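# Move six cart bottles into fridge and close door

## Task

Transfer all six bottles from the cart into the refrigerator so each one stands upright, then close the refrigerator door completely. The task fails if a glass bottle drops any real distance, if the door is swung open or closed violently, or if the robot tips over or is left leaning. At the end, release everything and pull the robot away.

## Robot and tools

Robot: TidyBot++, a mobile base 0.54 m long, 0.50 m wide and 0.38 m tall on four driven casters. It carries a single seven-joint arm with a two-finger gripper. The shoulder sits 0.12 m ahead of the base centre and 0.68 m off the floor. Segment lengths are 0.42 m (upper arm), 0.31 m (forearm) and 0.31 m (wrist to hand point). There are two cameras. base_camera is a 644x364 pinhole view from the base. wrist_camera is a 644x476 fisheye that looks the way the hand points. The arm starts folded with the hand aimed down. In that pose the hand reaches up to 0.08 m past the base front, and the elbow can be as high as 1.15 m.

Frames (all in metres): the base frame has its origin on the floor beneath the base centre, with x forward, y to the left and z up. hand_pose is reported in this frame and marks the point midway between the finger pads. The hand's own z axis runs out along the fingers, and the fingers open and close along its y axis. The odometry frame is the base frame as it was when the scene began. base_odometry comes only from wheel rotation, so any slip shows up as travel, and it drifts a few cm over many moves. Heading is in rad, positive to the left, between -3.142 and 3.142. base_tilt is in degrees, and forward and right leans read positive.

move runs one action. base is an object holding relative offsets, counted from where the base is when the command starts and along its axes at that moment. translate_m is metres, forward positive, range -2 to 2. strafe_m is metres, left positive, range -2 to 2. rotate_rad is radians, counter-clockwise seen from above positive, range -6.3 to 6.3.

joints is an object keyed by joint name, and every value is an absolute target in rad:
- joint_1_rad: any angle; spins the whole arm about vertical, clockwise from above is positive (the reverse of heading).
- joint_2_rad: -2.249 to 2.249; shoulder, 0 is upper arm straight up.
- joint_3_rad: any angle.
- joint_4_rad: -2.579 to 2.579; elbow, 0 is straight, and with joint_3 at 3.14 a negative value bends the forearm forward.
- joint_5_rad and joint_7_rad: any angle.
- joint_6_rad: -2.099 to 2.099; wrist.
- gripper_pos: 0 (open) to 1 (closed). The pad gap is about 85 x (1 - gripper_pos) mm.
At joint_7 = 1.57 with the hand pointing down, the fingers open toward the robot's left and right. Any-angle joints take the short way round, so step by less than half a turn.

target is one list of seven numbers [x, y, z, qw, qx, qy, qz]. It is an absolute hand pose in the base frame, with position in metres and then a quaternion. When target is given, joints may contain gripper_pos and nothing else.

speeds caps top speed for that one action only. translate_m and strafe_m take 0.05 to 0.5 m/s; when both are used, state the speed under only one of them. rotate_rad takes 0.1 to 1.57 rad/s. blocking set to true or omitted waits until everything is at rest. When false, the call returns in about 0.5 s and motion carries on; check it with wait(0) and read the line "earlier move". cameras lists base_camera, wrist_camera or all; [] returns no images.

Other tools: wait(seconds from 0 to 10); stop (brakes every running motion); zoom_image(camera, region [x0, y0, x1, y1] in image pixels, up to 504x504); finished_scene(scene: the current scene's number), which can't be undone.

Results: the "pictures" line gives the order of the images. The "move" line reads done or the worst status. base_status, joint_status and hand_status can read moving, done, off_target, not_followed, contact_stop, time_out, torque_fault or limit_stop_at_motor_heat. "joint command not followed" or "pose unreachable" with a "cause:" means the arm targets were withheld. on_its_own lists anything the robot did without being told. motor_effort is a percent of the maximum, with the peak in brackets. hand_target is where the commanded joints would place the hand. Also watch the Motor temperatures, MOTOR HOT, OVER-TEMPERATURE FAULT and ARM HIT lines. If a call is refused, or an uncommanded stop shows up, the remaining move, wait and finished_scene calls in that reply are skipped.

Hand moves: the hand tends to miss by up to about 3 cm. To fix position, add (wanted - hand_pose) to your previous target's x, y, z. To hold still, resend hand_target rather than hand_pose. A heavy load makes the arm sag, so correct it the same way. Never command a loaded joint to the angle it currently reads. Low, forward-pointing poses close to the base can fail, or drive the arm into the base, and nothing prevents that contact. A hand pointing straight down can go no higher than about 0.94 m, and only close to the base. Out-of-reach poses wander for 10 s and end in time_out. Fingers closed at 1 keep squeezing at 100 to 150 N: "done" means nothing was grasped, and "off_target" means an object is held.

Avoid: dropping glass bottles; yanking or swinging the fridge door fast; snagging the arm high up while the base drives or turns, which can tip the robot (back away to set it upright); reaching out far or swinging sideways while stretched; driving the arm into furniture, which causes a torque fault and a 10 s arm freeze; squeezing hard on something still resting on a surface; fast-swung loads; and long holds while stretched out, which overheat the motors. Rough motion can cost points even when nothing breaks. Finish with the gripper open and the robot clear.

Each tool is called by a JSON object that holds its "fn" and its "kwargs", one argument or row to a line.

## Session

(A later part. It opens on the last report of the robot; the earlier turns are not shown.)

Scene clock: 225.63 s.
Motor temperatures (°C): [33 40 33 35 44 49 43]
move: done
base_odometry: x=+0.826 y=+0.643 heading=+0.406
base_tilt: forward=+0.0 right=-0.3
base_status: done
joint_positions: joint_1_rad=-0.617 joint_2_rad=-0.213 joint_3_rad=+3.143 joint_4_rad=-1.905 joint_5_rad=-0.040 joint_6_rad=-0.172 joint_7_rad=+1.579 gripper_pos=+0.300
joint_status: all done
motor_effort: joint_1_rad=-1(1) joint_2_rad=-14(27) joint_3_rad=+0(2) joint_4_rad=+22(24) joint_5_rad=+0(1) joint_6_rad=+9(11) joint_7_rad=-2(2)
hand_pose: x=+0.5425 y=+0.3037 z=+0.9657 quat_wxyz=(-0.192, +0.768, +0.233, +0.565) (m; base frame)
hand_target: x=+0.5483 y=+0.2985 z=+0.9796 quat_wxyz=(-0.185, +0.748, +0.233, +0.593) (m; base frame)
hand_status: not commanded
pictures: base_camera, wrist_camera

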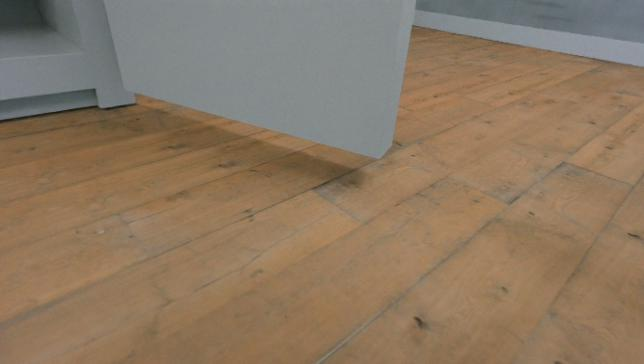

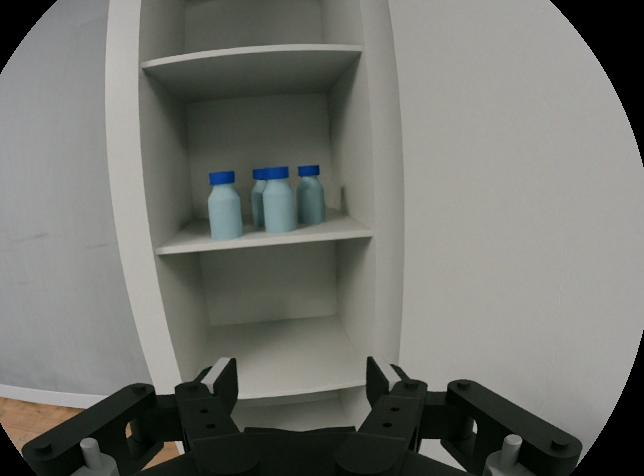

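{"fn": "move", "kwargs": {
  "base": {"translate_m": -0.0717, "strafe_m": -0.4993, "rotate_rad": -0.055},
  "joints": {"joint_1_rad": 0.785}
}}

Scene clock: 229.20 s.
Motor temperatures (°C): [33 40 33 35 44 49 43]
move: done
base_odometry: x=+0.957 y=+0.156 heading=+0.350
base_tilt: forward=+0.0 right=-0.3
base_status: done
joint_positions: joint_1_rad=+0.762 joint_2_rad=-0.214 joint_3_rad=+3.144 joint_4_rad=-1.905 joint_5_rad=-0.040 joint_6_rad=-0.169 joint_7_rad=+1.579 gripper_pos=+0.300
joint_status: all done
motor_effort: joint_1_rad=+0(2) joint_2_rad=-14(16) joint_3_rad=+0(3) joint_4_rad=+23(24) joint_5_rad=+0(1) joint_6_rad=+9(10) joint_7_rad=-1(2)
hand_pose: x=+0.4977 y=-0.3583 z=+0.9667 quat_wxyz=(+0.212, +0.740, -0.308, +0.559) (m; base frame)
hand_target: x=+0.4898 y=-0.3686 z=+0.9796 quat_wxyz=(+0.238, +0.724, -0.300, +0.574) (m; base frame)
hand_status: not commanded
pictures: base_camera, wrist_camera

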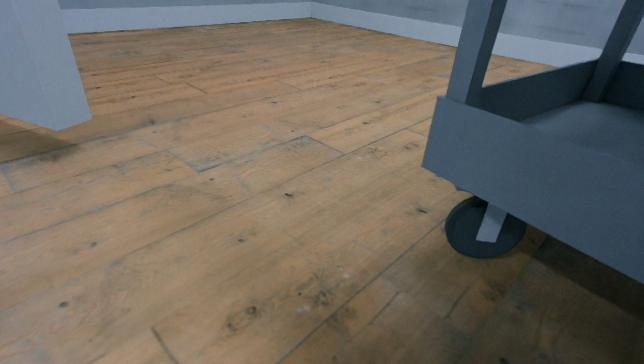

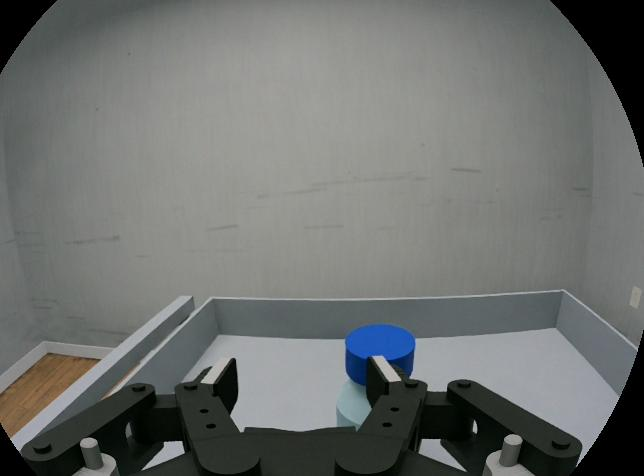

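{"fn": "move", "kwargs": {
  "base": {"translate_m": -0.0398, "strafe_m": -0.0394},
  "cameras": []
}}

{"fn": "move", "kwargs": {
  "joints": {"joint_2_rad": -0.205, "joint_4_rad": -2.035, "joint_6_rad": -0.005},
  "cameras": ["wrist_camera"]
}}

Scene clock: 231.67 s.
Motor temperatures (°C): [33 40 33 35 44 49 43]
move: done
base_odometry: x=+0.933 y=+0.105 heading=+0.350
base_tilt: forward=+0.0 right=-0.3
base_status: done
joint_positions: joint_1_rad=+0.769 joint_2_rad=-0.214 joint_3_rad=+3.145 joint_4_rad=-1.905 joint_5_rad=-0.040 joint_6_rad=-0.168 joint_7_rad=+1.579 gripper_pos=+0.300
joint_status: not commanded
motor_effort: joint_1_rad=-1(2) joint_2_rad=-14(16) joint_3_rad=+0(3) joint_4_rad=+22(23) joint_5_rad=+0(1) joint_6_rad=+9(10) joint_7_rad=-1(2)
hand_pose: x=+0.4946 y=-0.3615 z=+0.9668 quat_wxyz=(+0.214, +0.738, -0.312, +0.559) (m; base frame)
hand_target: x=+0.4898 y=-0.3686 z=+0.9796 quat_wxyz=(+0.238, +0.724, -0.300, +0.574) (m; base frame)
hand_status: not commanded
pictures: none
No camera images: "cameras" was empty.

Scene clock: 232.87 s.
Motor temperatures (°C): [33 40 33 35 44 49 43]
move: done
base_odometry: x=+0.933 y=+0.105 heading=+0.350
base_tilt: forward=+0.0 right=-0.3
base_status: not commanded
joint_positions: joint_1_rad=+0.769 joint_2_rad=-0.214 joint_3_rad=+3.145 joint_4_rad=-2.018 joint_5_rad=-0.040 joint_6_rad=-0.082 joint_7_rad=+1.579 gripper_pos=+0.300
joint_status: all done
motor_effort: joint_1_rad=-1(1) joint_2_rad=-14(15) joint_3_rad=+0(1) joint_4_rad=+23(24) joint_5_rad=+0(1) joint_6_rad=+9(11) joint_7_rad=-1(1)
hand_pose: x=+0.4876 y=-0.3562 z=+0.9238 quat_wxyz=(+0.211, +0.745, -0.316, +0.548) (m; base frame)
hand_target: x=+0.4869 y=-0.3657 z=+0.9319 quat_wxyz=(+0.233, +0.734, -0.304, +0.562) (m; base frame)
hand_status: not commanded
pictures: wrist_camera

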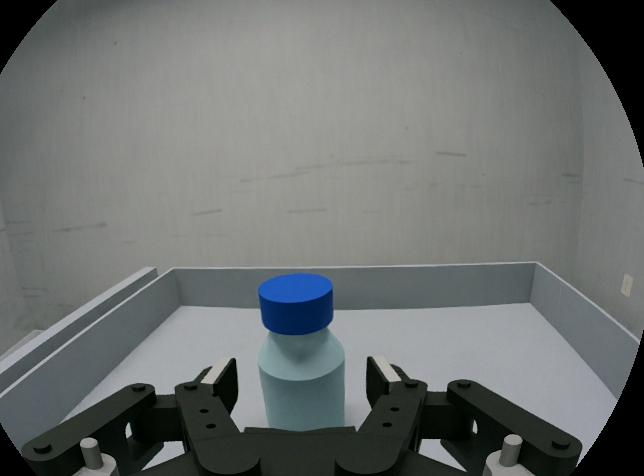

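{"fn": "move", "kwargs": {
  "base": {"translate_m": 0.047, "strafe_m": -0.039},
  "speeds": {"translate_m": 0.1},
  "cameras": ["wrist_camera"]
}}

Scene clock: 234.27 s.
Motor temperatures (°C): [33 40 33 35 44 49 43]
move: done
base_odometry: x=+0.991 y=+0.084 heading=+0.350
base_tilt: forward=+0.0 right=-0.3
base_status: done
joint_positions: joint_1_rad=+0.769 joint_2_rad=-0.212 joint_3_rad=+3.145 joint_4_rad=-2.018 joint_5_rad=-0.040 joint_6_rad=-0.079 joint_7_rad=+1.579 gripper_pos=+0.300
joint_status: not commanded
motor_effort: joint_1_rad=+0(1) joint_2_rad=-14(16) joint_3_rad=-1(1) joint_4_rad=+22(23) joint_5_rad=+0(1) joint_6_rad=+9(10) joint_7_rad=-1(2)
hand_pose: x=+0.4879 y=-0.3565 z=+0.9236 quat_wxyz=(+0.211, +0.745, -0.316, +0.548) (m; base frame)
hand_target: x=+0.4869 y=-0.3657 z=+0.9319 quat_wxyz=(+0.233, +0.734, -0.304, +0.562) (m; base frame)
hand_status: not commanded
pictures: wrist_camera

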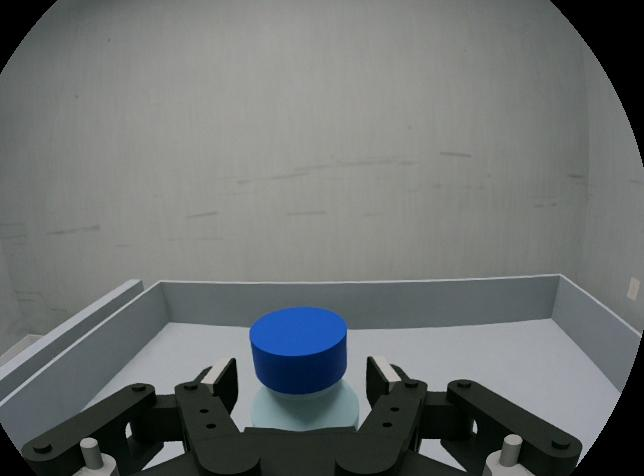

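{"fn": "move", "kwargs": {
  "base": {"translate_m": 0.0185, "strafe_m": -0.0165},
  "speeds": {"translate_m": 0.1},
  "cameras": ["wrist_camera"]
}}

Scene clock: 235.23 s.
Motor temperatures (°C): [33 40 33 35 44 49 43]
move: done
base_odometry: x=+1.014 y=+0.075 heading=+0.350
base_tilt: forward=+0.1 right=-0.3
base_status: done
joint_positions: joint_1_rad=+0.769 joint_2_rad=-0.207 joint_3_rad=+3.145 joint_4_rad=-2.019 joint_5_rad=-0.040 joint_6_rad=-0.078 joint_7_rad=+1.579 gripper_pos=+0.300
joint_status: not commanded
motor_effort: joint_1_rad=+0(1) joint_2_rad=-14(17) joint_3_rad=+0(2) joint_4_rad=+22(23) joint_5_rad=+0(1) joint_6_rad=+10(10) joint_7_rad=-1(2)
hand_pose: x=+0.4890 y=-0.3576 z=+0.9211 quat_wxyz=(+0.211, +0.746, -0.316, +0.547) (m; base frame)
hand_target: x=+0.4869 y=-0.3657 z=+0.9319 quat_wxyz=(+0.233, +0.734, -0.304, +0.562) (m; base frame)
hand_status: not commanded
pictures: wrist_camera

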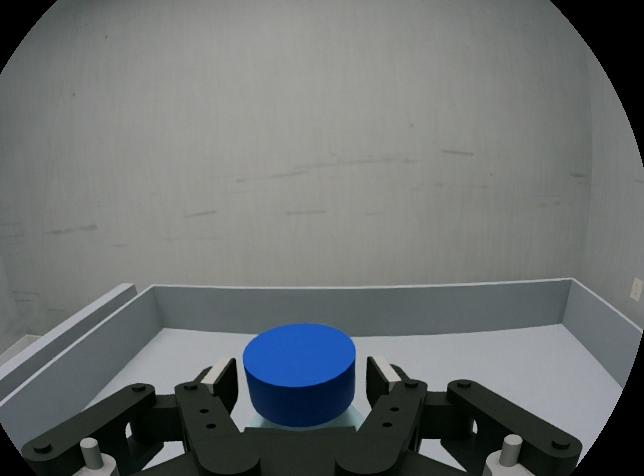

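{"fn": "move", "kwargs": {
  "base": {"translate_m": 0.0085, "strafe_m": -0.0075},
  "speeds": {"translate_m": 0.1},
  "cameras": ["wrist_camera"]
}}

{"fn": "move", "kwargs": {
  "joints": {"gripper_pos": 0.42},
  "cameras": []
}}

{"fn": "move", "kwargs": {
  "joints": {"gripper_pos": 0.6},
  "cameras": ["wrist_camera"]
}}

Scene clock: 236.17 s.
Motor temperatures (°C): [33 40 33 35 44 49 43]
move: done
base_odometry: x=+1.025 y=+0.071 heading=+0.350
base_tilt: forward=+0.0 right=-0.3
base_status: done
joint_positions: joint_1_rad=+0.769 joint_2_rad=-0.205 joint_3_rad=+3.145 joint_4_rad=-2.019 joint_5_rad=-0.040 joint_6_rad=-0.077 joint_7_rad=+1.579 gripper_pos=+0.300
joint_status: not commanded
motor_effort: joint_1_rad=+0(1) joint_2_rad=-14(18) joint_3_rad=-1(1) joint_4_rad=+22(23) joint_5_rad=+0(1) joint_6_rad=+10(10) joint_7_rad=-1(1)
hand_pose: x=+0.4893 y=-0.3579 z=+0.9204 quat_wxyz=(+0.211, +0.746, -0.316, +0.546) (m; base frame)
hand_target: x=+0.4869 y=-0.3657 z=+0.9319 quat_wxyz=(+0.233, +0.734, -0.304, +0.562) (m; base frame)
hand_status: not commanded
pictures: wrist_camera

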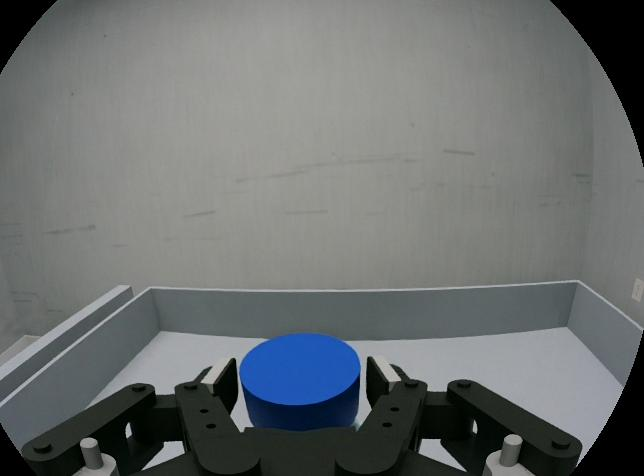

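Scene clock: 236.70 s.
Motor temperatures (°C): [33 40 33 35 44 49 43]
move: done
base_odometry: x=+1.025 y=+0.071 heading=+0.350
base_tilt: forward=+0.1 right=-0.3
base_status: not commanded
joint_positions: joint_1_rad=+0.769 joint_2_rad=-0.205 joint_3_rad=+3.145 joint_4_rad=-2.019 joint_5_rad=-0.040 joint_6_rad=-0.076 joint_7_rad=+1.579 gripper_pos=+0.412
joint_status: all done
motor_effort: joint_1_rad=-1(2) joint_2_rad=-14(14) joint_3_rad=-1(2) joint_4_rad=+22(22) joint_5_rad=+0(1) joint_6_rad=+9(10) joint_7_rad=-1(2)
hand_pose: x=+0.4893 y=-0.3580 z=+0.9206 quat_wxyz=(+0.211, +0.746, -0.316, +0.547) (m; base frame)
hand_target: x=+0.4869 y=-0.3657 z=+0.9319 quat_wxyz=(+0.233, +0.734, -0.304, +0.562) (m; base frame)
hand_status: not commanded
pictures: none
No camera images: "cameras" was empty.

Scene clock: 237.30 s.
Motor temperatures (°C): [33 40 33 35 44 49 43]
move: off_target
base_odometry: x=+1.025 y=+0.071 heading=+0.350
base_tilt: forward=+0.1 right=-0.3
base_status: not commanded
joint_positions: joint_1_rad=+0.769 joint_2_rad=-0.205 joint_3_rad=+3.145 joint_4_rad=-2.019 joint_5_rad=-0.040 joint_6_rad=-0.075 joint_7_rad=+1.579 gripper_pos=+0.437
joint_status: gripper_pos off_target (ended at +0.437, target +0.600)
motor_effort: joint_1_rad=-1(1) joint_2_rad=-13(14) joint_3_rad=+0(2) joint_4_rad=+22(23) joint_5_rad=+0(1) joint_6_rad=+9(10) joint_7_rad=-2(2)
hand_pose: x=+0.4894 y=-0.3580 z=+0.9208 quat_wxyz=(+0.211, +0.746, -0.316, +0.547) (m; base frame)
hand_target: x=+0.4869 y=-0.3657 z=+0.9319 quat_wxyz=(+0.233, +0.734, -0.304, +0.562) (m; base frame)
hand_status: not commanded
pictures: wrist_camera

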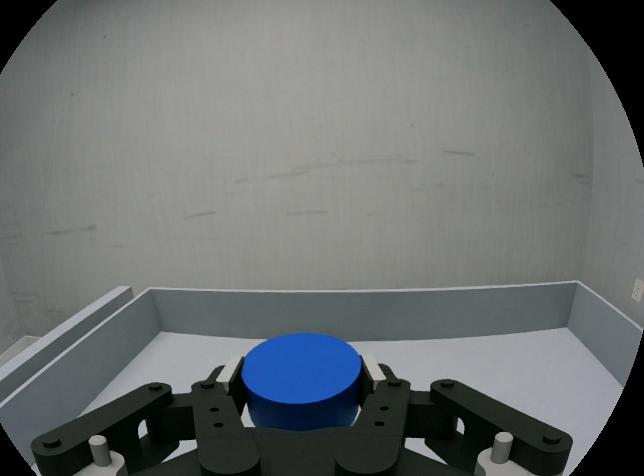

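{"fn": "move", "kwargs": {
  "joints": {"joint_2_rad": -0.25, "joint_4_rad": -1.558, "joint_6_rad": -0.52, "gripper_pos": 0.75},
  "cameras": ["wrist_camera"]
}}

Scene clock: 239.50 s.
Motor temperatures (°C): [33 40 32 35 44 49 43]
move: off_target
base_odometry: x=+1.025 y=+0.071 heading=+0.350
base_tilt: forward=+0.1 right=-0.3
base_status: not commanded
joint_positions: joint_1_rad=+0.769 joint_2_rad=-0.219 joint_3_rad=+3.145 joint_4_rad=-1.605 joint_5_rad=-0.040 joint_6_rad=-0.473 joint_7_rad=+1.579 gripper_pos=+0.437
joint_status: joint_4_rad off_target (ended at -1.605, target -1.558); gripper_pos off_target (ended at +0.437, target +0.750); the others done
motor_effort: joint_1_rad=-1(1) joint_2_rad=-17(20) joint_3_rad=+0(1) joint_4_rad=+26(29) joint_5_rad=+0(1) joint_6_rad=+13(15) joint_7_rad=-1(2)
hand_pose: x=+0.4932 y=-0.3554 z=+1.0617 quat_wxyz=(+0.211, +0.740, -0.307, +0.560) (m; base frame)
hand_target: x=+0.4740 y=-0.3528 z=+1.0920 quat_wxyz=(+0.234, +0.732, -0.303, +0.564) (m; base frame)
hand_status: not commanded
pictures: wrist_camera

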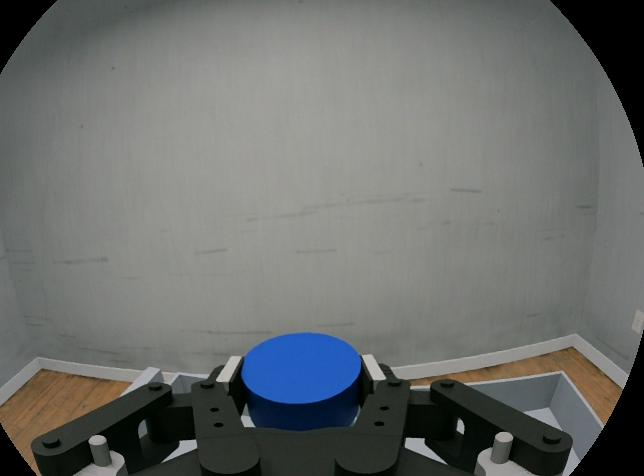

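{"fn": "move", "kwargs": {
  "base": {"translate_m": -0.040, "strafe_m": 0.571},
  "joints": {"joint_1_rad": 0.4, "joint_2_rad": -0.10, "joint_4_rad": -1.304, "joint_6_rad": -0.64}
}}

Scene clock: 243.17 s.
Motor temperatures (°C): [33 40 32 35 44 49 43]
move: off_target
base_odometry: x=+0.792 y=+0.594 heading=+0.349
base_tilt: forward=+0.1 right=-0.3
base_status: done
joint_positions: joint_1_rad=+0.414 joint_2_rad=-0.102 joint_3_rad=+3.137 joint_4_rad=-1.353 joint_5_rad=-0.040 joint_6_rad=-0.596 joint_7_rad=+1.579 gripper_pos=+0.437
joint_status: joint_4_rad off_target (ended at -1.353, target -1.304); the others done
motor_effort: joint_1_rad=+0(4) joint_2_rad=-21(24) joint_3_rad=+0(3) joint_4_rad=+26(29) joint_5_rad=+0(1) joint_6_rad=+13(14) joint_7_rad=-1(2)
hand_pose: x=+0.6316 y=-0.2133 z=+1.1140 quat_wxyz=(+0.107, +0.781, -0.165, +0.593) (m; base frame)
hand_target: x=+0.6272 y=-0.2134 z=+1.1292 quat_wxyz=(+0.120, +0.781, -0.158, +0.592) (m; base frame)
hand_status: not commanded
pictures: base_camera, wrist_camera

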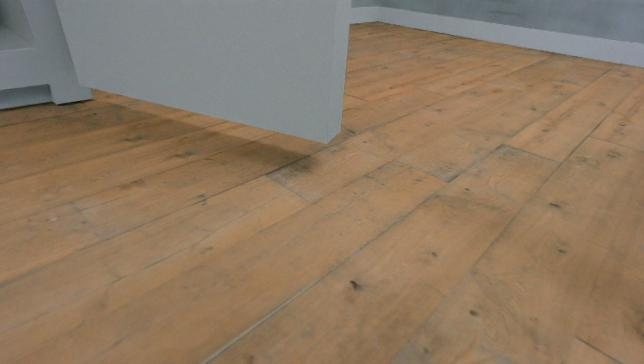

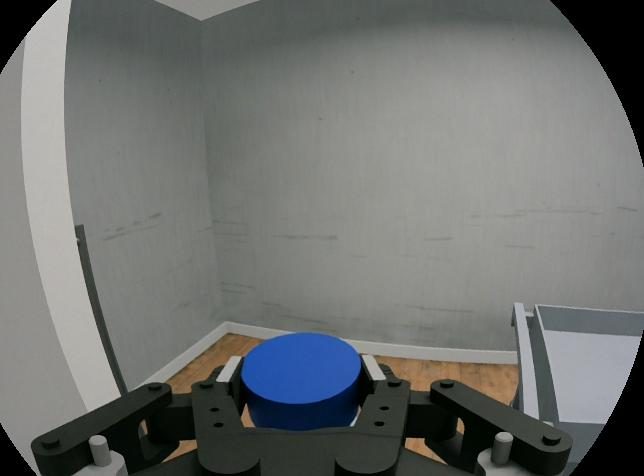

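{"fn": "move", "kwargs": {
  "joints": {"joint_1_rad": -0.45}
}}

Scene clock: 246.10 s.
Motor temperatures (°C): [33 40 32 35 44 49 43]
move: done
base_odometry: x=+0.792 y=+0.594 heading=+0.349
base_tilt: forward=+0.1 right=-0.3
base_status: not commanded
joint_positions: joint_1_rad=-0.429 joint_2_rad=-0.102 joint_3_rad=+3.137 joint_4_rad=-1.353 joint_5_rad=-0.040 joint_6_rad=-0.596 joint_7_rad=+1.579 gripper_pos=+0.437
joint_status: all done
motor_effort: joint_1_rad=+0(2) joint_2_rad=-21(22) joint_3_rad=+0(2) joint_4_rad=+26(27) joint_5_rad=+0(1) joint_6_rad=+13(14) joint_7_rad=-1(2)
hand_pose: x=+0.6193 y=+0.2409 z=+1.1141 quat_wxyz=(-0.145, +0.780, +0.169, +0.585) (m; base frame)
hand_target: x=+0.6147 y=+0.2410 z=+1.1292 quat_wxyz=(-0.135, +0.777, +0.178, +0.589) (m; base frame)
hand_status: not commanded
pictures: base_camera, wrist_camera

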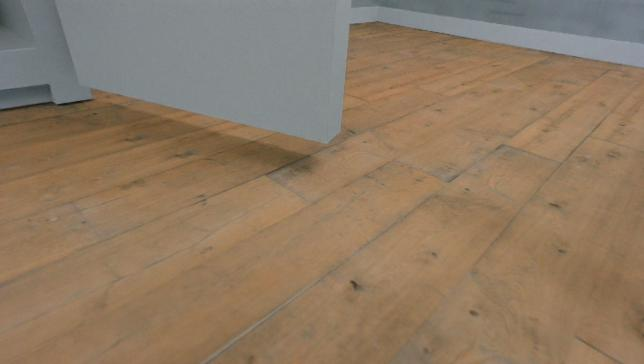

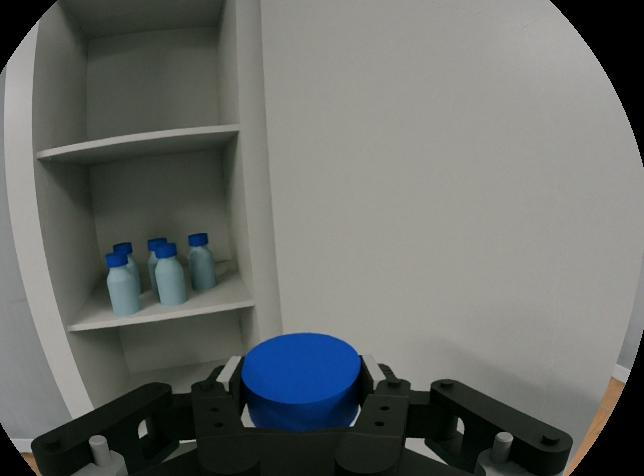

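{"fn": "move", "kwargs": {
  "base": {"translate_m": 0.342, "strafe_m": 0.281},
  "joints": {"joint_1_rad": -0.552}
}}

Scene clock: 250.87 s.
Motor temperatures (°C): [33 40 32 35 44 49 43]
move: done
base_odometry: x=+1.017 y=+0.975 heading=+0.350
base_tilt: forward=+0.1 right=-0.3
base_status: done
joint_positions: joint_1_rad=-0.535 joint_2_rad=-0.081 joint_3_rad=+3.138 joint_4_rad=-1.349 joint_5_rad=-0.040 joint_6_rad=-0.600 joint_7_rad=+1.579 gripper_pos=+0.437
joint_status: all done
motor_effort: joint_1_rad=+0(3) joint_2_rad=-22(26) joint_3_rad=+0(3) joint_4_rad=+26(27) joint_5_rad=+0(1) joint_6_rad=+13(14) joint_7_rad=-1(2)
hand_pose: x=+0.5986 y=+0.2964 z=+1.1035 quat_wxyz=(-0.174, +0.776, +0.211, +0.569) (m; base frame)
hand_target: x=+0.5876 y=+0.2902 z=+1.1292 quat_wxyz=(-0.165, +0.767, +0.217, +0.581) (m; base frame)
hand_status: not commanded
pictures: base_camera, wrist_camera

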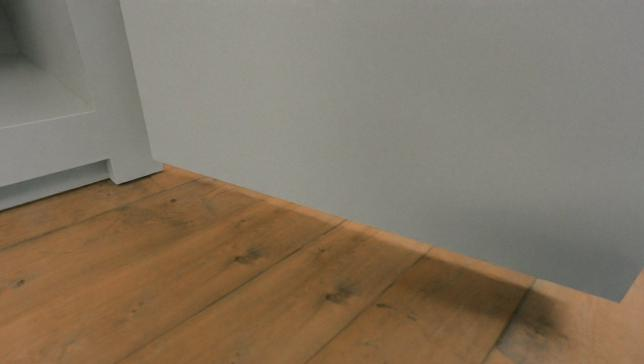

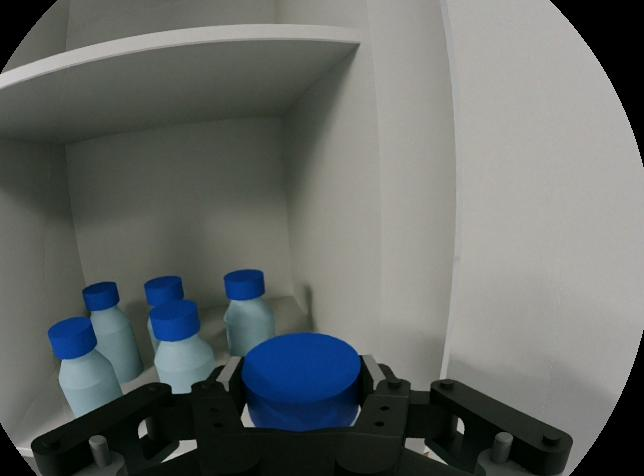

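{"fn": "move", "kwargs": {
  "base": {"translate_m": 0.1096, "strafe_m": 0.0957},
  "speeds": {"translate_m": 0.2}
}}

{"fn": "move", "kwargs": {
  "joints": {"joint_2_rad": 0.03, "joint_4_rad": -1.22, "joint_6_rad": -0.50},
  "cameras": ["wrist_camera"]
}}

Scene clock: 253.77 s.
Motor temperatures (°C): [33 40 32 35 44 49 43]
move: done
base_odometry: x=+1.087 y=+1.102 heading=+0.350
base_tilt: forward=+0.1 right=-0.3
base_status: done
joint_positions: joint_1_rad=-0.535 joint_2_rad=-0.081 joint_3_rad=+3.138 joint_4_rad=-1.349 joint_5_rad=-0.040 joint_6_rad=-0.601 joint_7_rad=+1.579 gripper_pos=+0.437
joint_status: not commanded
motor_effort: joint_1_rad=+0(2) joint_2_rad=-22(26) joint_3_rad=+0(2) joint_4_rad=+26(27) joint_5_rad=+0(1) joint_6_rad=+13(14) joint_7_rad=-1(2)
hand_pose: x=+0.5983 y=+0.2962 z=+1.1039 quat_wxyz=(-0.174, +0.776, +0.211, +0.569) (m; base frame)
hand_target: x=+0.5876 y=+0.2902 z=+1.1292 quat_wxyz=(-0.165, +0.767, +0.217, +0.581) (m; base frame)
hand_status: not commanded
pictures: base_camera, wrist_camera

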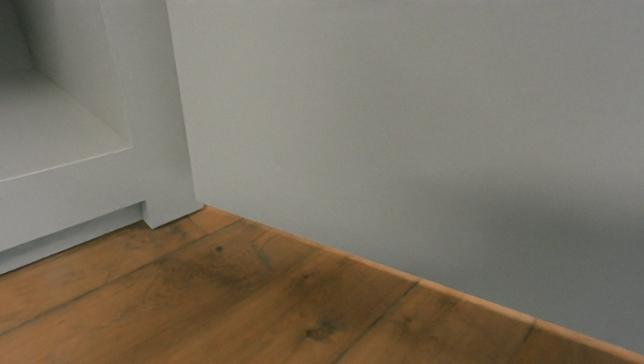

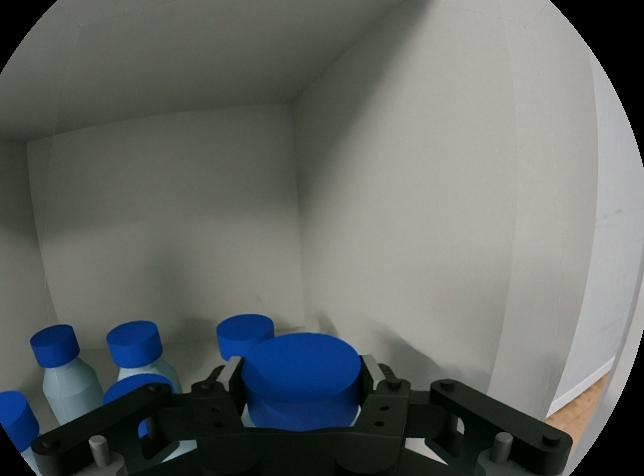

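Scene clock: 255.07 s.
Motor temperatures (°C): [33 40 32 35 44 49 43]
move: off_target
base_odometry: x=+1.087 y=+1.102 heading=+0.350
base_tilt: forward=+0.1 right=-0.3
base_status: not commanded
joint_positions: joint_1_rad=-0.535 joint_2_rad=+0.040 joint_3_rad=+3.138 joint_4_rad=-1.265 joint_5_rad=-0.040 joint_6_rad=-0.575 joint_7_rad=+1.579 gripper_pos=+0.437
joint_status: joint_4_rad off_target (ended at -1.265, target -1.220); the others done
motor_effort: joint_1_rad=+0(1) joint_2_rad=-27(30) joint_3_rad=+0(1) joint_4_rad=+26(28) joint_5_rad=+0(1) joint_6_rad=+13(14) joint_7_rad=-1(2)
hand_pose: x=+0.6441 y=+0.3231 z=+1.0908 quat_wxyz=(-0.172, +0.779, +0.211, +0.565) (m; base frame)
hand_target: x=+0.6439 y=+0.3248 z=+1.1460 quat_wxyz=(-0.175, +0.738, +0.209, +0.617) (m; base frame)
hand_status: not commanded
pictures: wrist_camera

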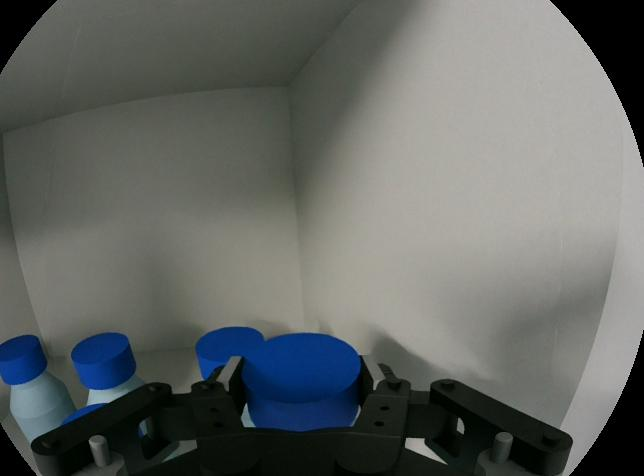

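{"fn": "move", "kwargs": {
  "joints": {"joint_2_rad": 0.015, "joint_4_rad": -1.37, "joint_6_rad": -0.39},
  "cameras": []
}}

{"fn": "move", "kwargs": {
  "joints": {"joint_2_rad": 0.015, "joint_4_rad": -1.40, "joint_6_rad": -0.37},
  "cameras": ["wrist_camera"]
}}

Scene clock: 257.03 s.
Motor temperatures (°C): [33 40 32 35 44 49 43]
move: off_target
base_odometry: x=+1.087 y=+1.102 heading=+0.350
base_tilt: forward=+0.1 right=-0.4
base_status: not commanded
joint_positions: joint_1_rad=-0.535 joint_2_rad=+0.039 joint_3_rad=+3.138 joint_4_rad=-1.374 joint_5_rad=-0.040 joint_6_rad=-0.491 joint_7_rad=+1.579 gripper_pos=+0.437
joint_status: joint_6_rad off_target (ended at -0.491, target -0.390); the others done
motor_effort: joint_1_rad=+0(1) joint_2_rad=-27(29) joint_3_rad=-1(1) joint_4_rad=+27(28) joint_5_rad=+0(1) joint_6_rad=+13(14) joint_7_rad=-1(2)
hand_pose: x=+0.6484 y=+0.3247 z=+1.0495 quat_wxyz=(-0.169, +0.787, +0.212, +0.555) (m; base frame)
hand_target: x=+0.6463 y=+0.3263 z=+1.0975 quat_wxyz=(-0.172, +0.746, +0.211, +0.607) (m; base frame)
hand_status: not commanded
pictures: none
No camera images: "cameras" was empty.

Scene clock: 257.67 s.
Motor temperatures (°C): [33 40 32 35 44 49 43]
move: done
base_odometry: x=+1.087 y=+1.102 heading=+0.350
base_tilt: forward=+0.1 right=-0.3
base_status: not commanded
joint_positions: joint_1_rad=-0.535 joint_2_rad=+0.037 joint_3_rad=+3.138 joint_4_rad=-1.394 joint_5_rad=-0.040 joint_6_rad=-0.460 joint_7_rad=+1.579 gripper_pos=+0.437
joint_status: all done
motor_effort: joint_1_rad=-1(1) joint_2_rad=-26(29) joint_3_rad=-1(1) joint_4_rad=+25(28) joint_5_rad=+0(1) joint_6_rad=+11(14) joint_7_rad=-1(2)
hand_pose: x=+0.6496 y=+0.3249 z=+1.0484 quat_wxyz=(-0.170, +0.783, +0.210, +0.560) (m; base frame)
hand_target: x=+0.6471 y=+0.3268 z=+1.0851 quat_wxyz=(-0.171, +0.749, +0.212, +0.604) (m; base frame)
hand_status: not commanded
pictures: wrist_camera

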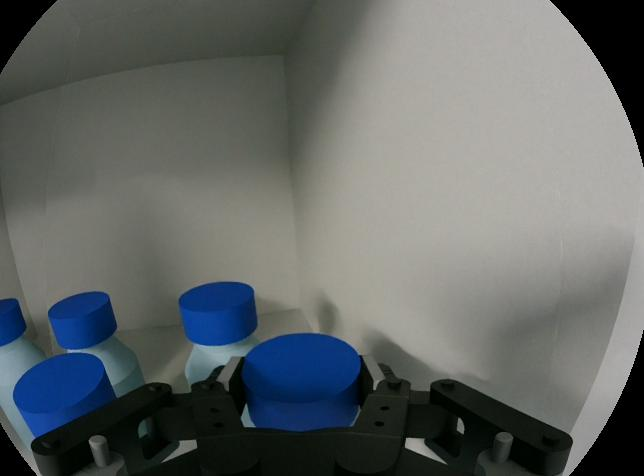

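{"fn": "move", "kwargs": {
  "joints": {"joint_2_rad": 0.015, "joint_4_rad": -1.445, "joint_6_rad": -0.345},
  "cameras": []
}}

{"fn": "move", "kwargs": {
  "joints": {"gripper_pos": 0.30},
  "cameras": ["wrist_camera"]
}}

Scene clock: 258.57 s.
Motor temperatures (°C): [33 40 32 35 44 49 43]
move: done
base_odometry: x=+1.087 y=+1.102 heading=+0.350
base_tilt: forward=+0.1 right=-0.4
base_status: not commanded
joint_positions: joint_1_rad=-0.536 joint_2_rad=+0.026 joint_3_rad=+3.138 joint_4_rad=-1.424 joint_5_rad=-0.040 joint_6_rad=-0.422 joint_7_rad=+1.579 gripper_pos=+0.437
joint_status: all done
motor_effort: joint_1_rad=+1(1) joint_2_rad=-22(26) joint_3_rad=+1(1) joint_4_rad=+22(25) joint_5_rad=+1(1) joint_6_rad=+10(12) joint_7_rad=-1(1)
hand_pose: x=+0.6479 y=+0.3238 z=+1.0485 quat_wxyz=(-0.172, +0.777, +0.208, +0.568) (m; base frame)
hand_target: x=+0.6475 y=+0.3271 z=+1.0651 quat_wxyz=(-0.169, +0.755, +0.214, +0.596) (m; base frame)
hand_status: not commanded
pictures: none
No camera images: "cameras" was empty.

Scene clock: 259.37 s.
Motor temperatures (°C): [33 40 32 35 44 49 43]
move: done
base_odometry: x=+1.087 y=+1.102 heading=+0.350
base_tilt: forward=+0.0 right=-0.4
base_status: not commanded
joint_positions: joint_1_rad=-0.536 joint_2_rad=+0.026 joint_3_rad=+3.138 joint_4_rad=-1.424 joint_5_rad=-0.040 joint_6_rad=-0.418 joint_7_rad=+1.579 gripper_pos=+0.300
joint_status: all done
motor_effort: joint_1_rad=+0(1) joint_2_rad=-22(24) joint_3_rad=-1(1) joint_4_rad=+22(23) joint_5_rad=+0(1) joint_6_rad=+9(11) joint_7_rad=-1(1)
hand_pose: x=+0.6482 y=+0.3239 z=+1.0495 quat_wxyz=(-0.173, +0.776, +0.208, +0.569) (m; base frame)
hand_target: x=+0.6475 y=+0.3271 z=+1.0651 quat_wxyz=(-0.169, +0.755, +0.214, +0.596) (m; base frame)
hand_status: not commanded
pictures: wrist_camera

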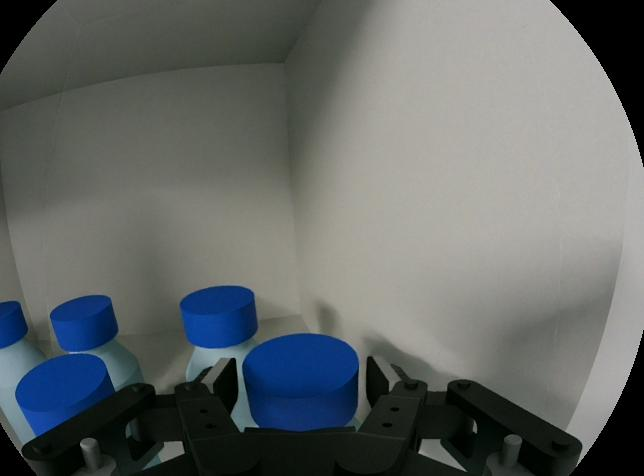

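{"fn": "move", "kwargs": {
  "base": {"translate_m": -0.128, "strafe_m": -0.078},
  "speeds": {"translate_m": 0.12},
  "cameras": ["wrist_camera"]
}}

Scene clock: 261.40 s.
Motor temperatures (°C): [33 40 32 35 44 49 43]
move: done
base_odometry: x=+0.993 y=+0.985 heading=+0.350
base_tilt: forward=+0.1 right=-0.3
base_status: done
joint_positions: joint_1_rad=-0.536 joint_2_rad=+0.013 joint_3_rad=+3.138 joint_4_rad=-1.425 joint_5_rad=-0.040 joint_6_rad=-0.417 joint_7_rad=+1.579 gripper_pos=+0.300
joint_status: not commanded
motor_effort: joint_1_rad=-1(1) joint_2_rad=-22(29) joint_3_rad=-1(2) joint_4_rad=+22(24) joint_5_rad=+0(1) joint_6_rad=+9(10) joint_7_rad=-1(2)
hand_pose: x=+0.6441 y=+0.3216 z=+1.0571 quat_wxyz=(-0.174, +0.773, +0.207, +0.574) (m; base frame)
hand_target: x=+0.6475 y=+0.3271 z=+1.0651 quat_wxyz=(-0.169, +0.755, +0.214, +0.596) (m; base frame)
hand_status: not commanded
pictures: wrist_camera

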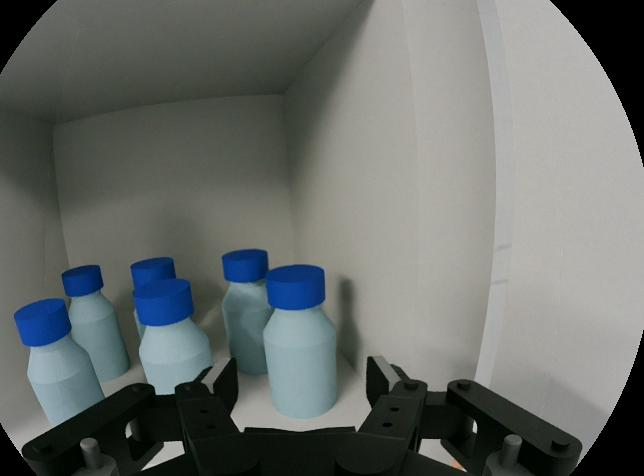

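{"fn": "move", "kwargs": {
  "base": {"translate_m": -0.3005, "strafe_m": -0.273},
  "blocking": false,
  "cameras": []
}}

{"fn": "move", "kwargs": {
  "joints": {"joint_2_rad": -0.22, "joint_4_rad": -1.925, "joint_6_rad": -0.095}
}}

Scene clock: 264.07 s.
Motor temperatures (°C): [33 40 32 35 44 49 43]
move: moving
base_odometry: x=+0.959 y=+0.921 heading=+0.350
base_tilt: forward=+0.1 right=-0.3
base_status: translate_m moving; strafe_m moving
joint_positions: joint_1_rad=-0.536 joint_2_rad=+0.014 joint_3_rad=+3.138 joint_4_rad=-1.425 joint_5_rad=-0.040 joint_6_rad=-0.417 joint_7_rad=+1.579 gripper_pos=+0.300
joint_status: not commanded
motor_effort: joint_1_rad=+0(1) joint_2_rad=-24(26) joint_3_rad=-1(1) joint_4_rad=+22(23) joint_5_rad=+0(1) joint_6_rad=+9(10) joint_7_rad=-1(1)
hand_pose: x=+0.6445 y=+0.3218 z=+1.0567 quat_wxyz=(-0.174, +0.773, +0.207, +0.574) (m; base frame)
hand_target: x=+0.6475 y=+0.3271 z=+1.0651 quat_wxyz=(-0.169, +0.755, +0.214, +0.596) (m; base frame)
hand_status: not commanded
pictures: none
No camera images: "cameras" was empty.

Scene clock: 265.97 s.
Motor temperatures (°C): [33 40 32 35 44 49 43]
move: done
base_odometry: x=+0.804 y=+0.626 heading=+0.349
base_tilt: forward=+0.0 right=-0.3
base_status: done
joint_positions: joint_1_rad=-0.536 joint_2_rad=-0.208 joint_3_rad=+3.138 joint_4_rad=-1.903 joint_5_rad=-0.040 joint_6_rad=-0.172 joint_7_rad=+1.579 gripper_pos=+0.300
joint_status: all done
motor_effort: joint_1_rad=+0(1) joint_2_rad=-14(25) joint_3_rad=+0(1) joint_4_rad=+22(25) joint_5_rad=+1(1) joint_6_rad=+9(11) joint_7_rad=-1(1)
hand_pose: x=+0.5659 y=+0.2716 z=+0.9636 quat_wxyz=(-0.170, +0.777, +0.204, +0.570) (m; base frame)
hand_target: x=+0.5635 y=+0.2753 z=+0.9796 quat_wxyz=(-0.169, +0.754, +0.214, +0.598) (m; base frame)
hand_status: not commanded
pictures: base_camera, wrist_camera

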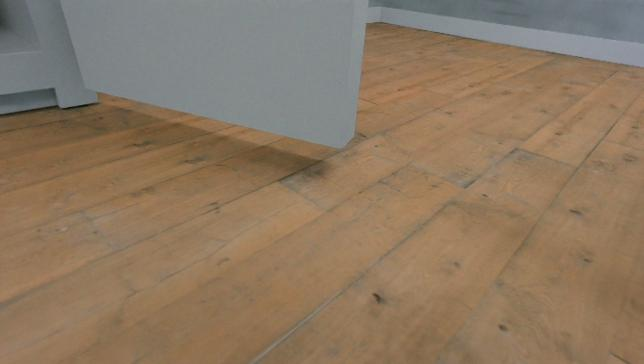

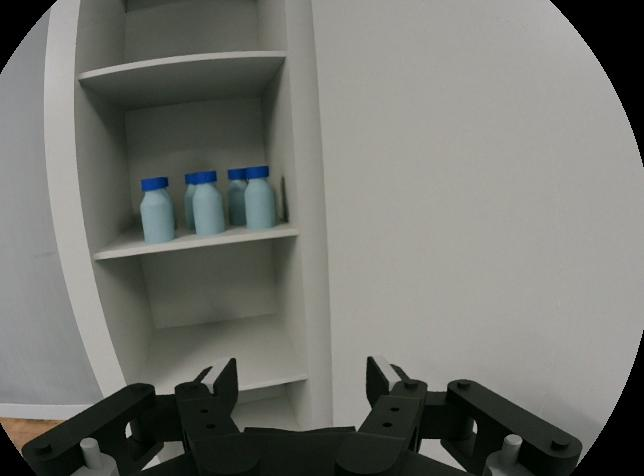

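{"fn": "move", "kwargs": {
  "joints": {"joint_1_rad": 0.7},
  "cameras": ["wrist_camera"]
}}

{"fn": "move", "kwargs": {
  "base": {"translate_m": 0.406, "strafe_m": -0.386, "rotate_rad": 0.81},
  "joints": {"joint_1_rad": 1.45}
}}

Scene clock: 270.23 s.
Motor temperatures (°C): [33 40 32 35 44 49 43]
move: done
base_odometry: x=+0.804 y=+0.626 heading=+0.349
base_tilt: forward=+0.0 right=-0.3
base_status: not commanded
joint_positions: joint_1_rad=+0.677 joint_2_rad=-0.208 joint_3_rad=+3.140 joint_4_rad=-1.903 joint_5_rad=-0.040 joint_6_rad=-0.170 joint_7_rad=+1.579 gripper_pos=+0.300
joint_status: all done
motor_effort: joint_1_rad=+0(2) joint_2_rad=-14(15) joint_3_rad=+0(2) joint_4_rad=+22(23) joint_5_rad=+0(1) joint_6_rad=+9(10) joint_7_rad=-1(2)
hand_pose: x=+0.5293 y=-0.3245 z=+0.9641 quat_wxyz=(+0.186, +0.754, -0.276, +0.566) (m; base frame)
hand_target: x=+0.5198 y=-0.3358 z=+0.9796 quat_wxyz=(+0.213, +0.736, -0.269, +0.584) (m; base frame)
hand_status: not commanded
pictures: wrist_camera

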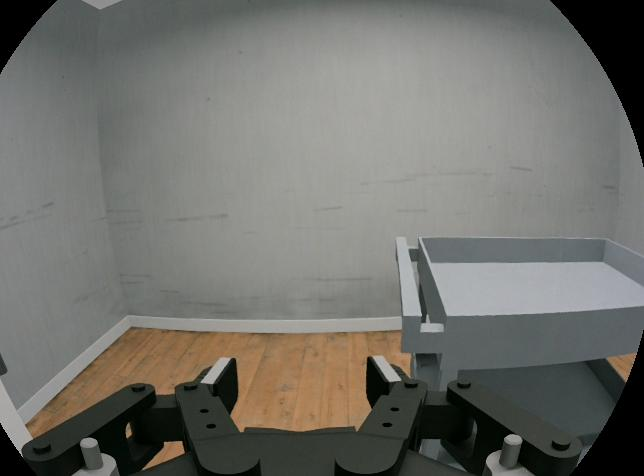

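Scene clock: 272.80 s.
Motor temperatures (°C): [33 40 32 35 44 49 43]
move: done
base_odometry: x=+1.318 y=+0.402 heading=+1.161
base_tilt: forward=+0.1 right=-0.3
base_status: done
joint_positions: joint_1_rad=+1.430 joint_2_rad=-0.213 joint_3_rad=+3.139 joint_4_rad=-1.904 joint_5_rad=-0.040 joint_6_rad=-0.168 joint_7_rad=+1.579 gripper_pos=+0.300
joint_status: all done
motor_effort: joint_1_rad=+0(2) joint_2_rad=-14(17) joint_3_rad=+0(2) joint_4_rad=+23(23) joint_5_rad=+0(1) joint_6_rad=+10(10) joint_7_rad=-1(2)
hand_pose: x=+0.1972 y=-0.5157 z=+0.9674 quat_wxyz=(+0.383, +0.599, -0.532, +0.460) (m; base frame)
hand_target: x=+0.1833 y=-0.5189 z=+0.9796 quat_wxyz=(+0.412, +0.586, -0.519, +0.465) (m; base frame)
hand_status: not commanded
pictures: base_camera, wrist_camera

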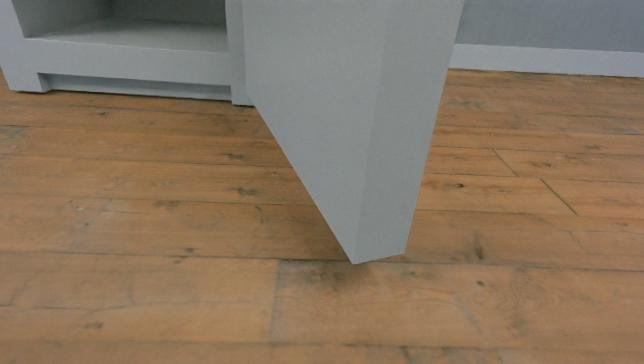

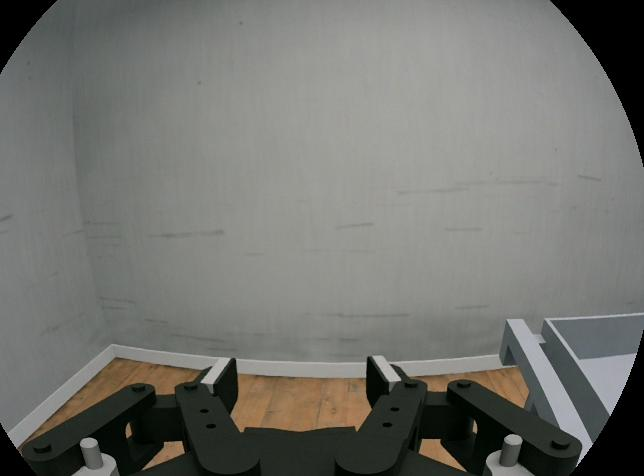

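{"fn": "move", "kwargs": {
  "joints": {"joint_1_rad": 0.75}
}}

Scene clock: 277.07 s.
Motor temperatures (°C): [33 40 32 35 44 49 43]
move: done
base_odometry: x=+1.318 y=+0.402 heading=+1.161
base_tilt: forward=+0.0 right=-0.3
base_status: not commanded
joint_positions: joint_1_rad=+0.772 joint_2_rad=-0.213 joint_3_rad=+3.139 joint_4_rad=-1.904 joint_5_rad=-0.040 joint_6_rad=-0.168 joint_7_rad=+1.579 gripper_pos=+0.300
joint_status: all done
motor_effort: joint_1_rad=+0(2) joint_2_rad=-14(14) joint_3_rad=+0(2) joint_4_rad=+22(23) joint_5_rad=+0(1) joint_6_rad=+9(10) joint_7_rad=-1(2)
hand_pose: x=+0.4961 y=-0.3604 z=+0.9674 quat_wxyz=(+0.214, +0.739, -0.310, +0.559) (m; base frame)
hand_target: x=+0.5025 y=-0.3554 z=+0.9796 quat_wxyz=(+0.228, +0.729, -0.287, +0.578) (m; base frame)
hand_status: not commanded
pictures: base_camera, wrist_camera

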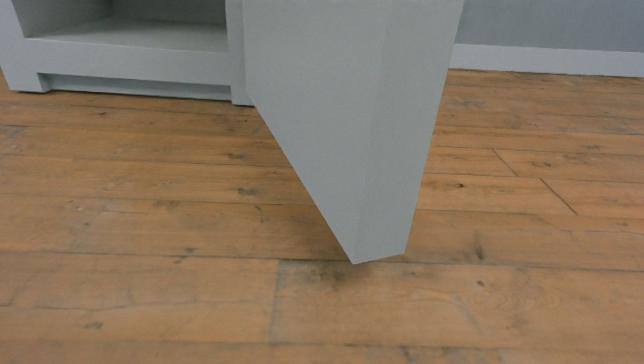

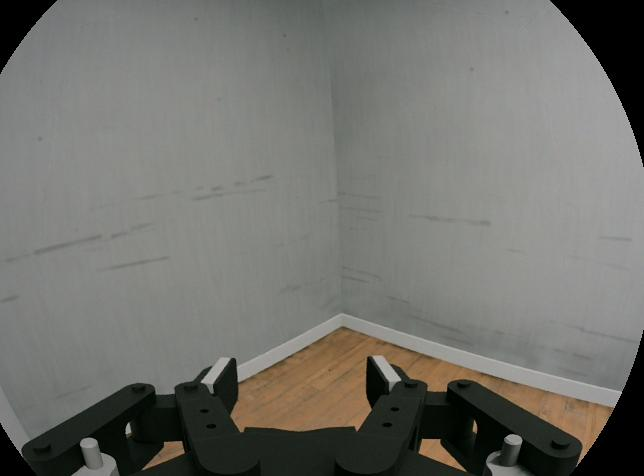

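{"fn": "move", "kwargs": {
  "joints": {"joint_2_rad": 0.10, "joint_4_rad": -0.80, "joint_6_rad": -0.97, "gripper_pos": 0.9}
}}

{"fn": "move", "kwargs": {
  "joints": {"joint_1_rad": 0.50}
}}

Scene clock: 281.57 s.
Motor temperatures (°C): [33 40 32 35 44 49 43]
move: done
base_odometry: x=+1.318 y=+0.402 heading=+1.161
base_tilt: forward=+0.1 right=-0.3
base_status: not commanded
joint_positions: joint_1_rad=+0.772 joint_2_rad=+0.071 joint_3_rad=+3.139 joint_4_rad=-0.825 joint_5_rad=-0.040 joint_6_rad=-0.898 joint_7_rad=+1.579 gripper_pos=+0.900
joint_status: all done
motor_effort: joint_1_rad=+0(1) joint_2_rad=-21(21) joint_3_rad=-1(1) joint_4_rad=+19(25) joint_5_rad=+0(1) joint_6_rad=+10(11) joint_7_rad=-1(2)
hand_pose: x=+0.5421 y=-0.3947 z=+1.2296 quat_wxyz=(+0.218, +0.725, -0.290, +0.585) (m; base frame)
hand_target: x=+0.5485 y=-0.3982 z=+1.2041 quat_wxyz=(+0.218, +0.749, -0.295, +0.553) (m; base frame)
hand_status: not commanded
pictures: base_camera, wrist_camera

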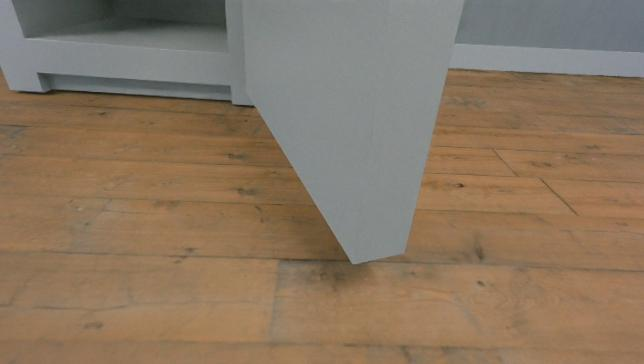

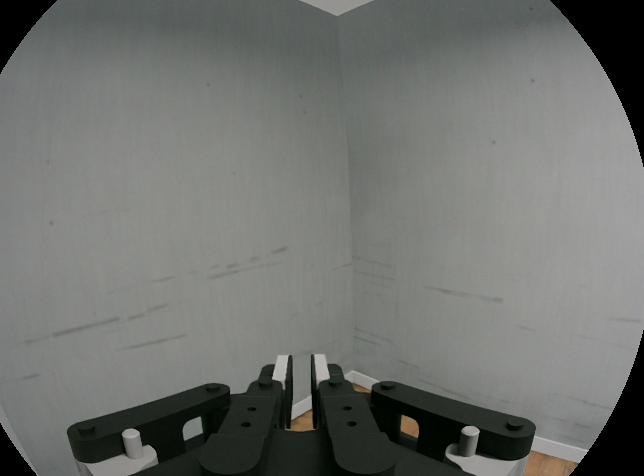

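Scene clock: 282.83 s.
Motor temperatures (°C): [33 40 32 35 44 49 43]
move: done
base_odometry: x=+1.318 y=+0.402 heading=+1.161
base_tilt: forward=+0.1 right=-0.3
base_status: not commanded
joint_positions: joint_1_rad=+0.521 joint_2_rad=+0.072 joint_3_rad=+3.139 joint_4_rad=-0.825 joint_5_rad=-0.040 joint_6_rad=-0.899 joint_7_rad=+1.579 gripper_pos=+0.900
joint_status: all done
motor_effort: joint_1_rad=-1(2) joint_2_rad=-21(21) joint_3_rad=-1(2) joint_4_rad=+19(19) joint_5_rad=+0(1) joint_6_rad=+10(11) joint_7_rad=-1(2)
hand_pose: x=+0.6277 y=-0.2771 z=+1.2283 quat_wxyz=(+0.143, +0.757, -0.197, +0.607) (m; base frame)
hand_target: x=+0.6337 y=-0.2796 z=+1.2041 quat_wxyz=(+0.147, +0.780, -0.199, +0.575) (m; base frame)
hand_status: not commanded
pictures: base_camera, wrist_camera

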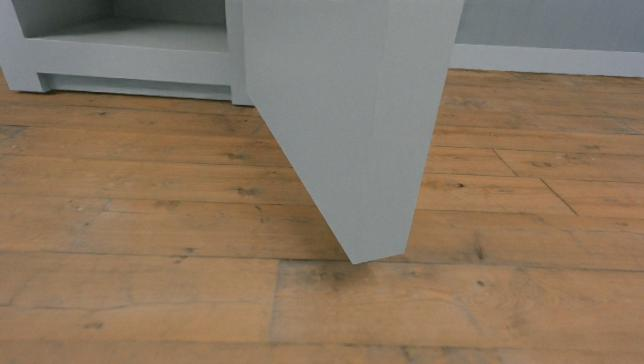

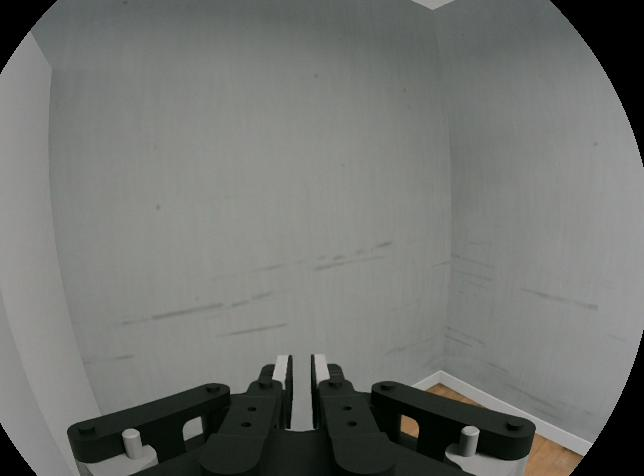

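{"fn": "move", "kwargs": {
  "joints": {"joint_2_rad": 0.225, "joint_4_rad": -0.837, "joint_6_rad": -0.81, "joint_1_rad": 0.42}
}}

Scene clock: 284.60 s.
Motor temperatures (°C): [33 40 32 35 44 49 43]
move: done
base_odometry: x=+1.318 y=+0.402 heading=+1.161
base_tilt: forward=+0.1 right=-0.3
base_status: not commanded
joint_positions: joint_1_rad=+0.439 joint_2_rad=+0.220 joint_3_rad=+3.139 joint_4_rad=-0.830 joint_5_rad=-0.040 joint_6_rad=-0.866 joint_7_rad=+1.579 gripper_pos=+0.900
joint_status: all done
motor_effort: joint_1_rad=-1(1) joint_2_rad=-28(32) joint_3_rad=-1(1) joint_4_rad=+20(22) joint_5_rad=+0(1) joint_6_rad=+10(11) joint_7_rad=-2(2)
hand_pose: x=+0.7189 y=-0.2683 z=+1.1442 quat_wxyz=(+0.107, +0.799, -0.176, +0.566) (m; base frame)
hand_target: x=+0.7274 y=-0.2702 z=+1.1527 quat_wxyz=(+0.124, +0.788, -0.168, +0.580) (m; base frame)
hand_status: not commanded
pictures: base_camera, wrist_camera

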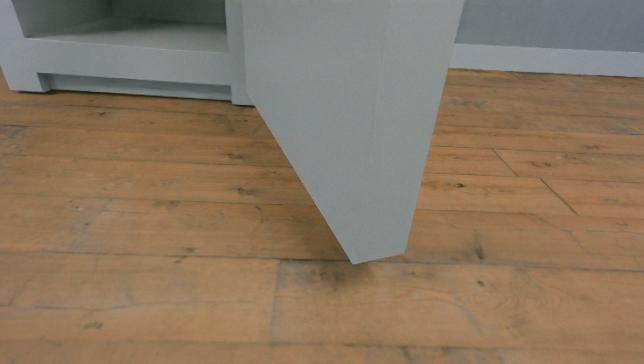

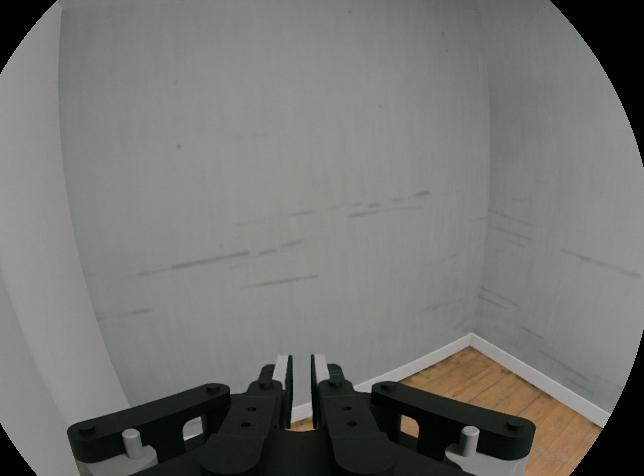

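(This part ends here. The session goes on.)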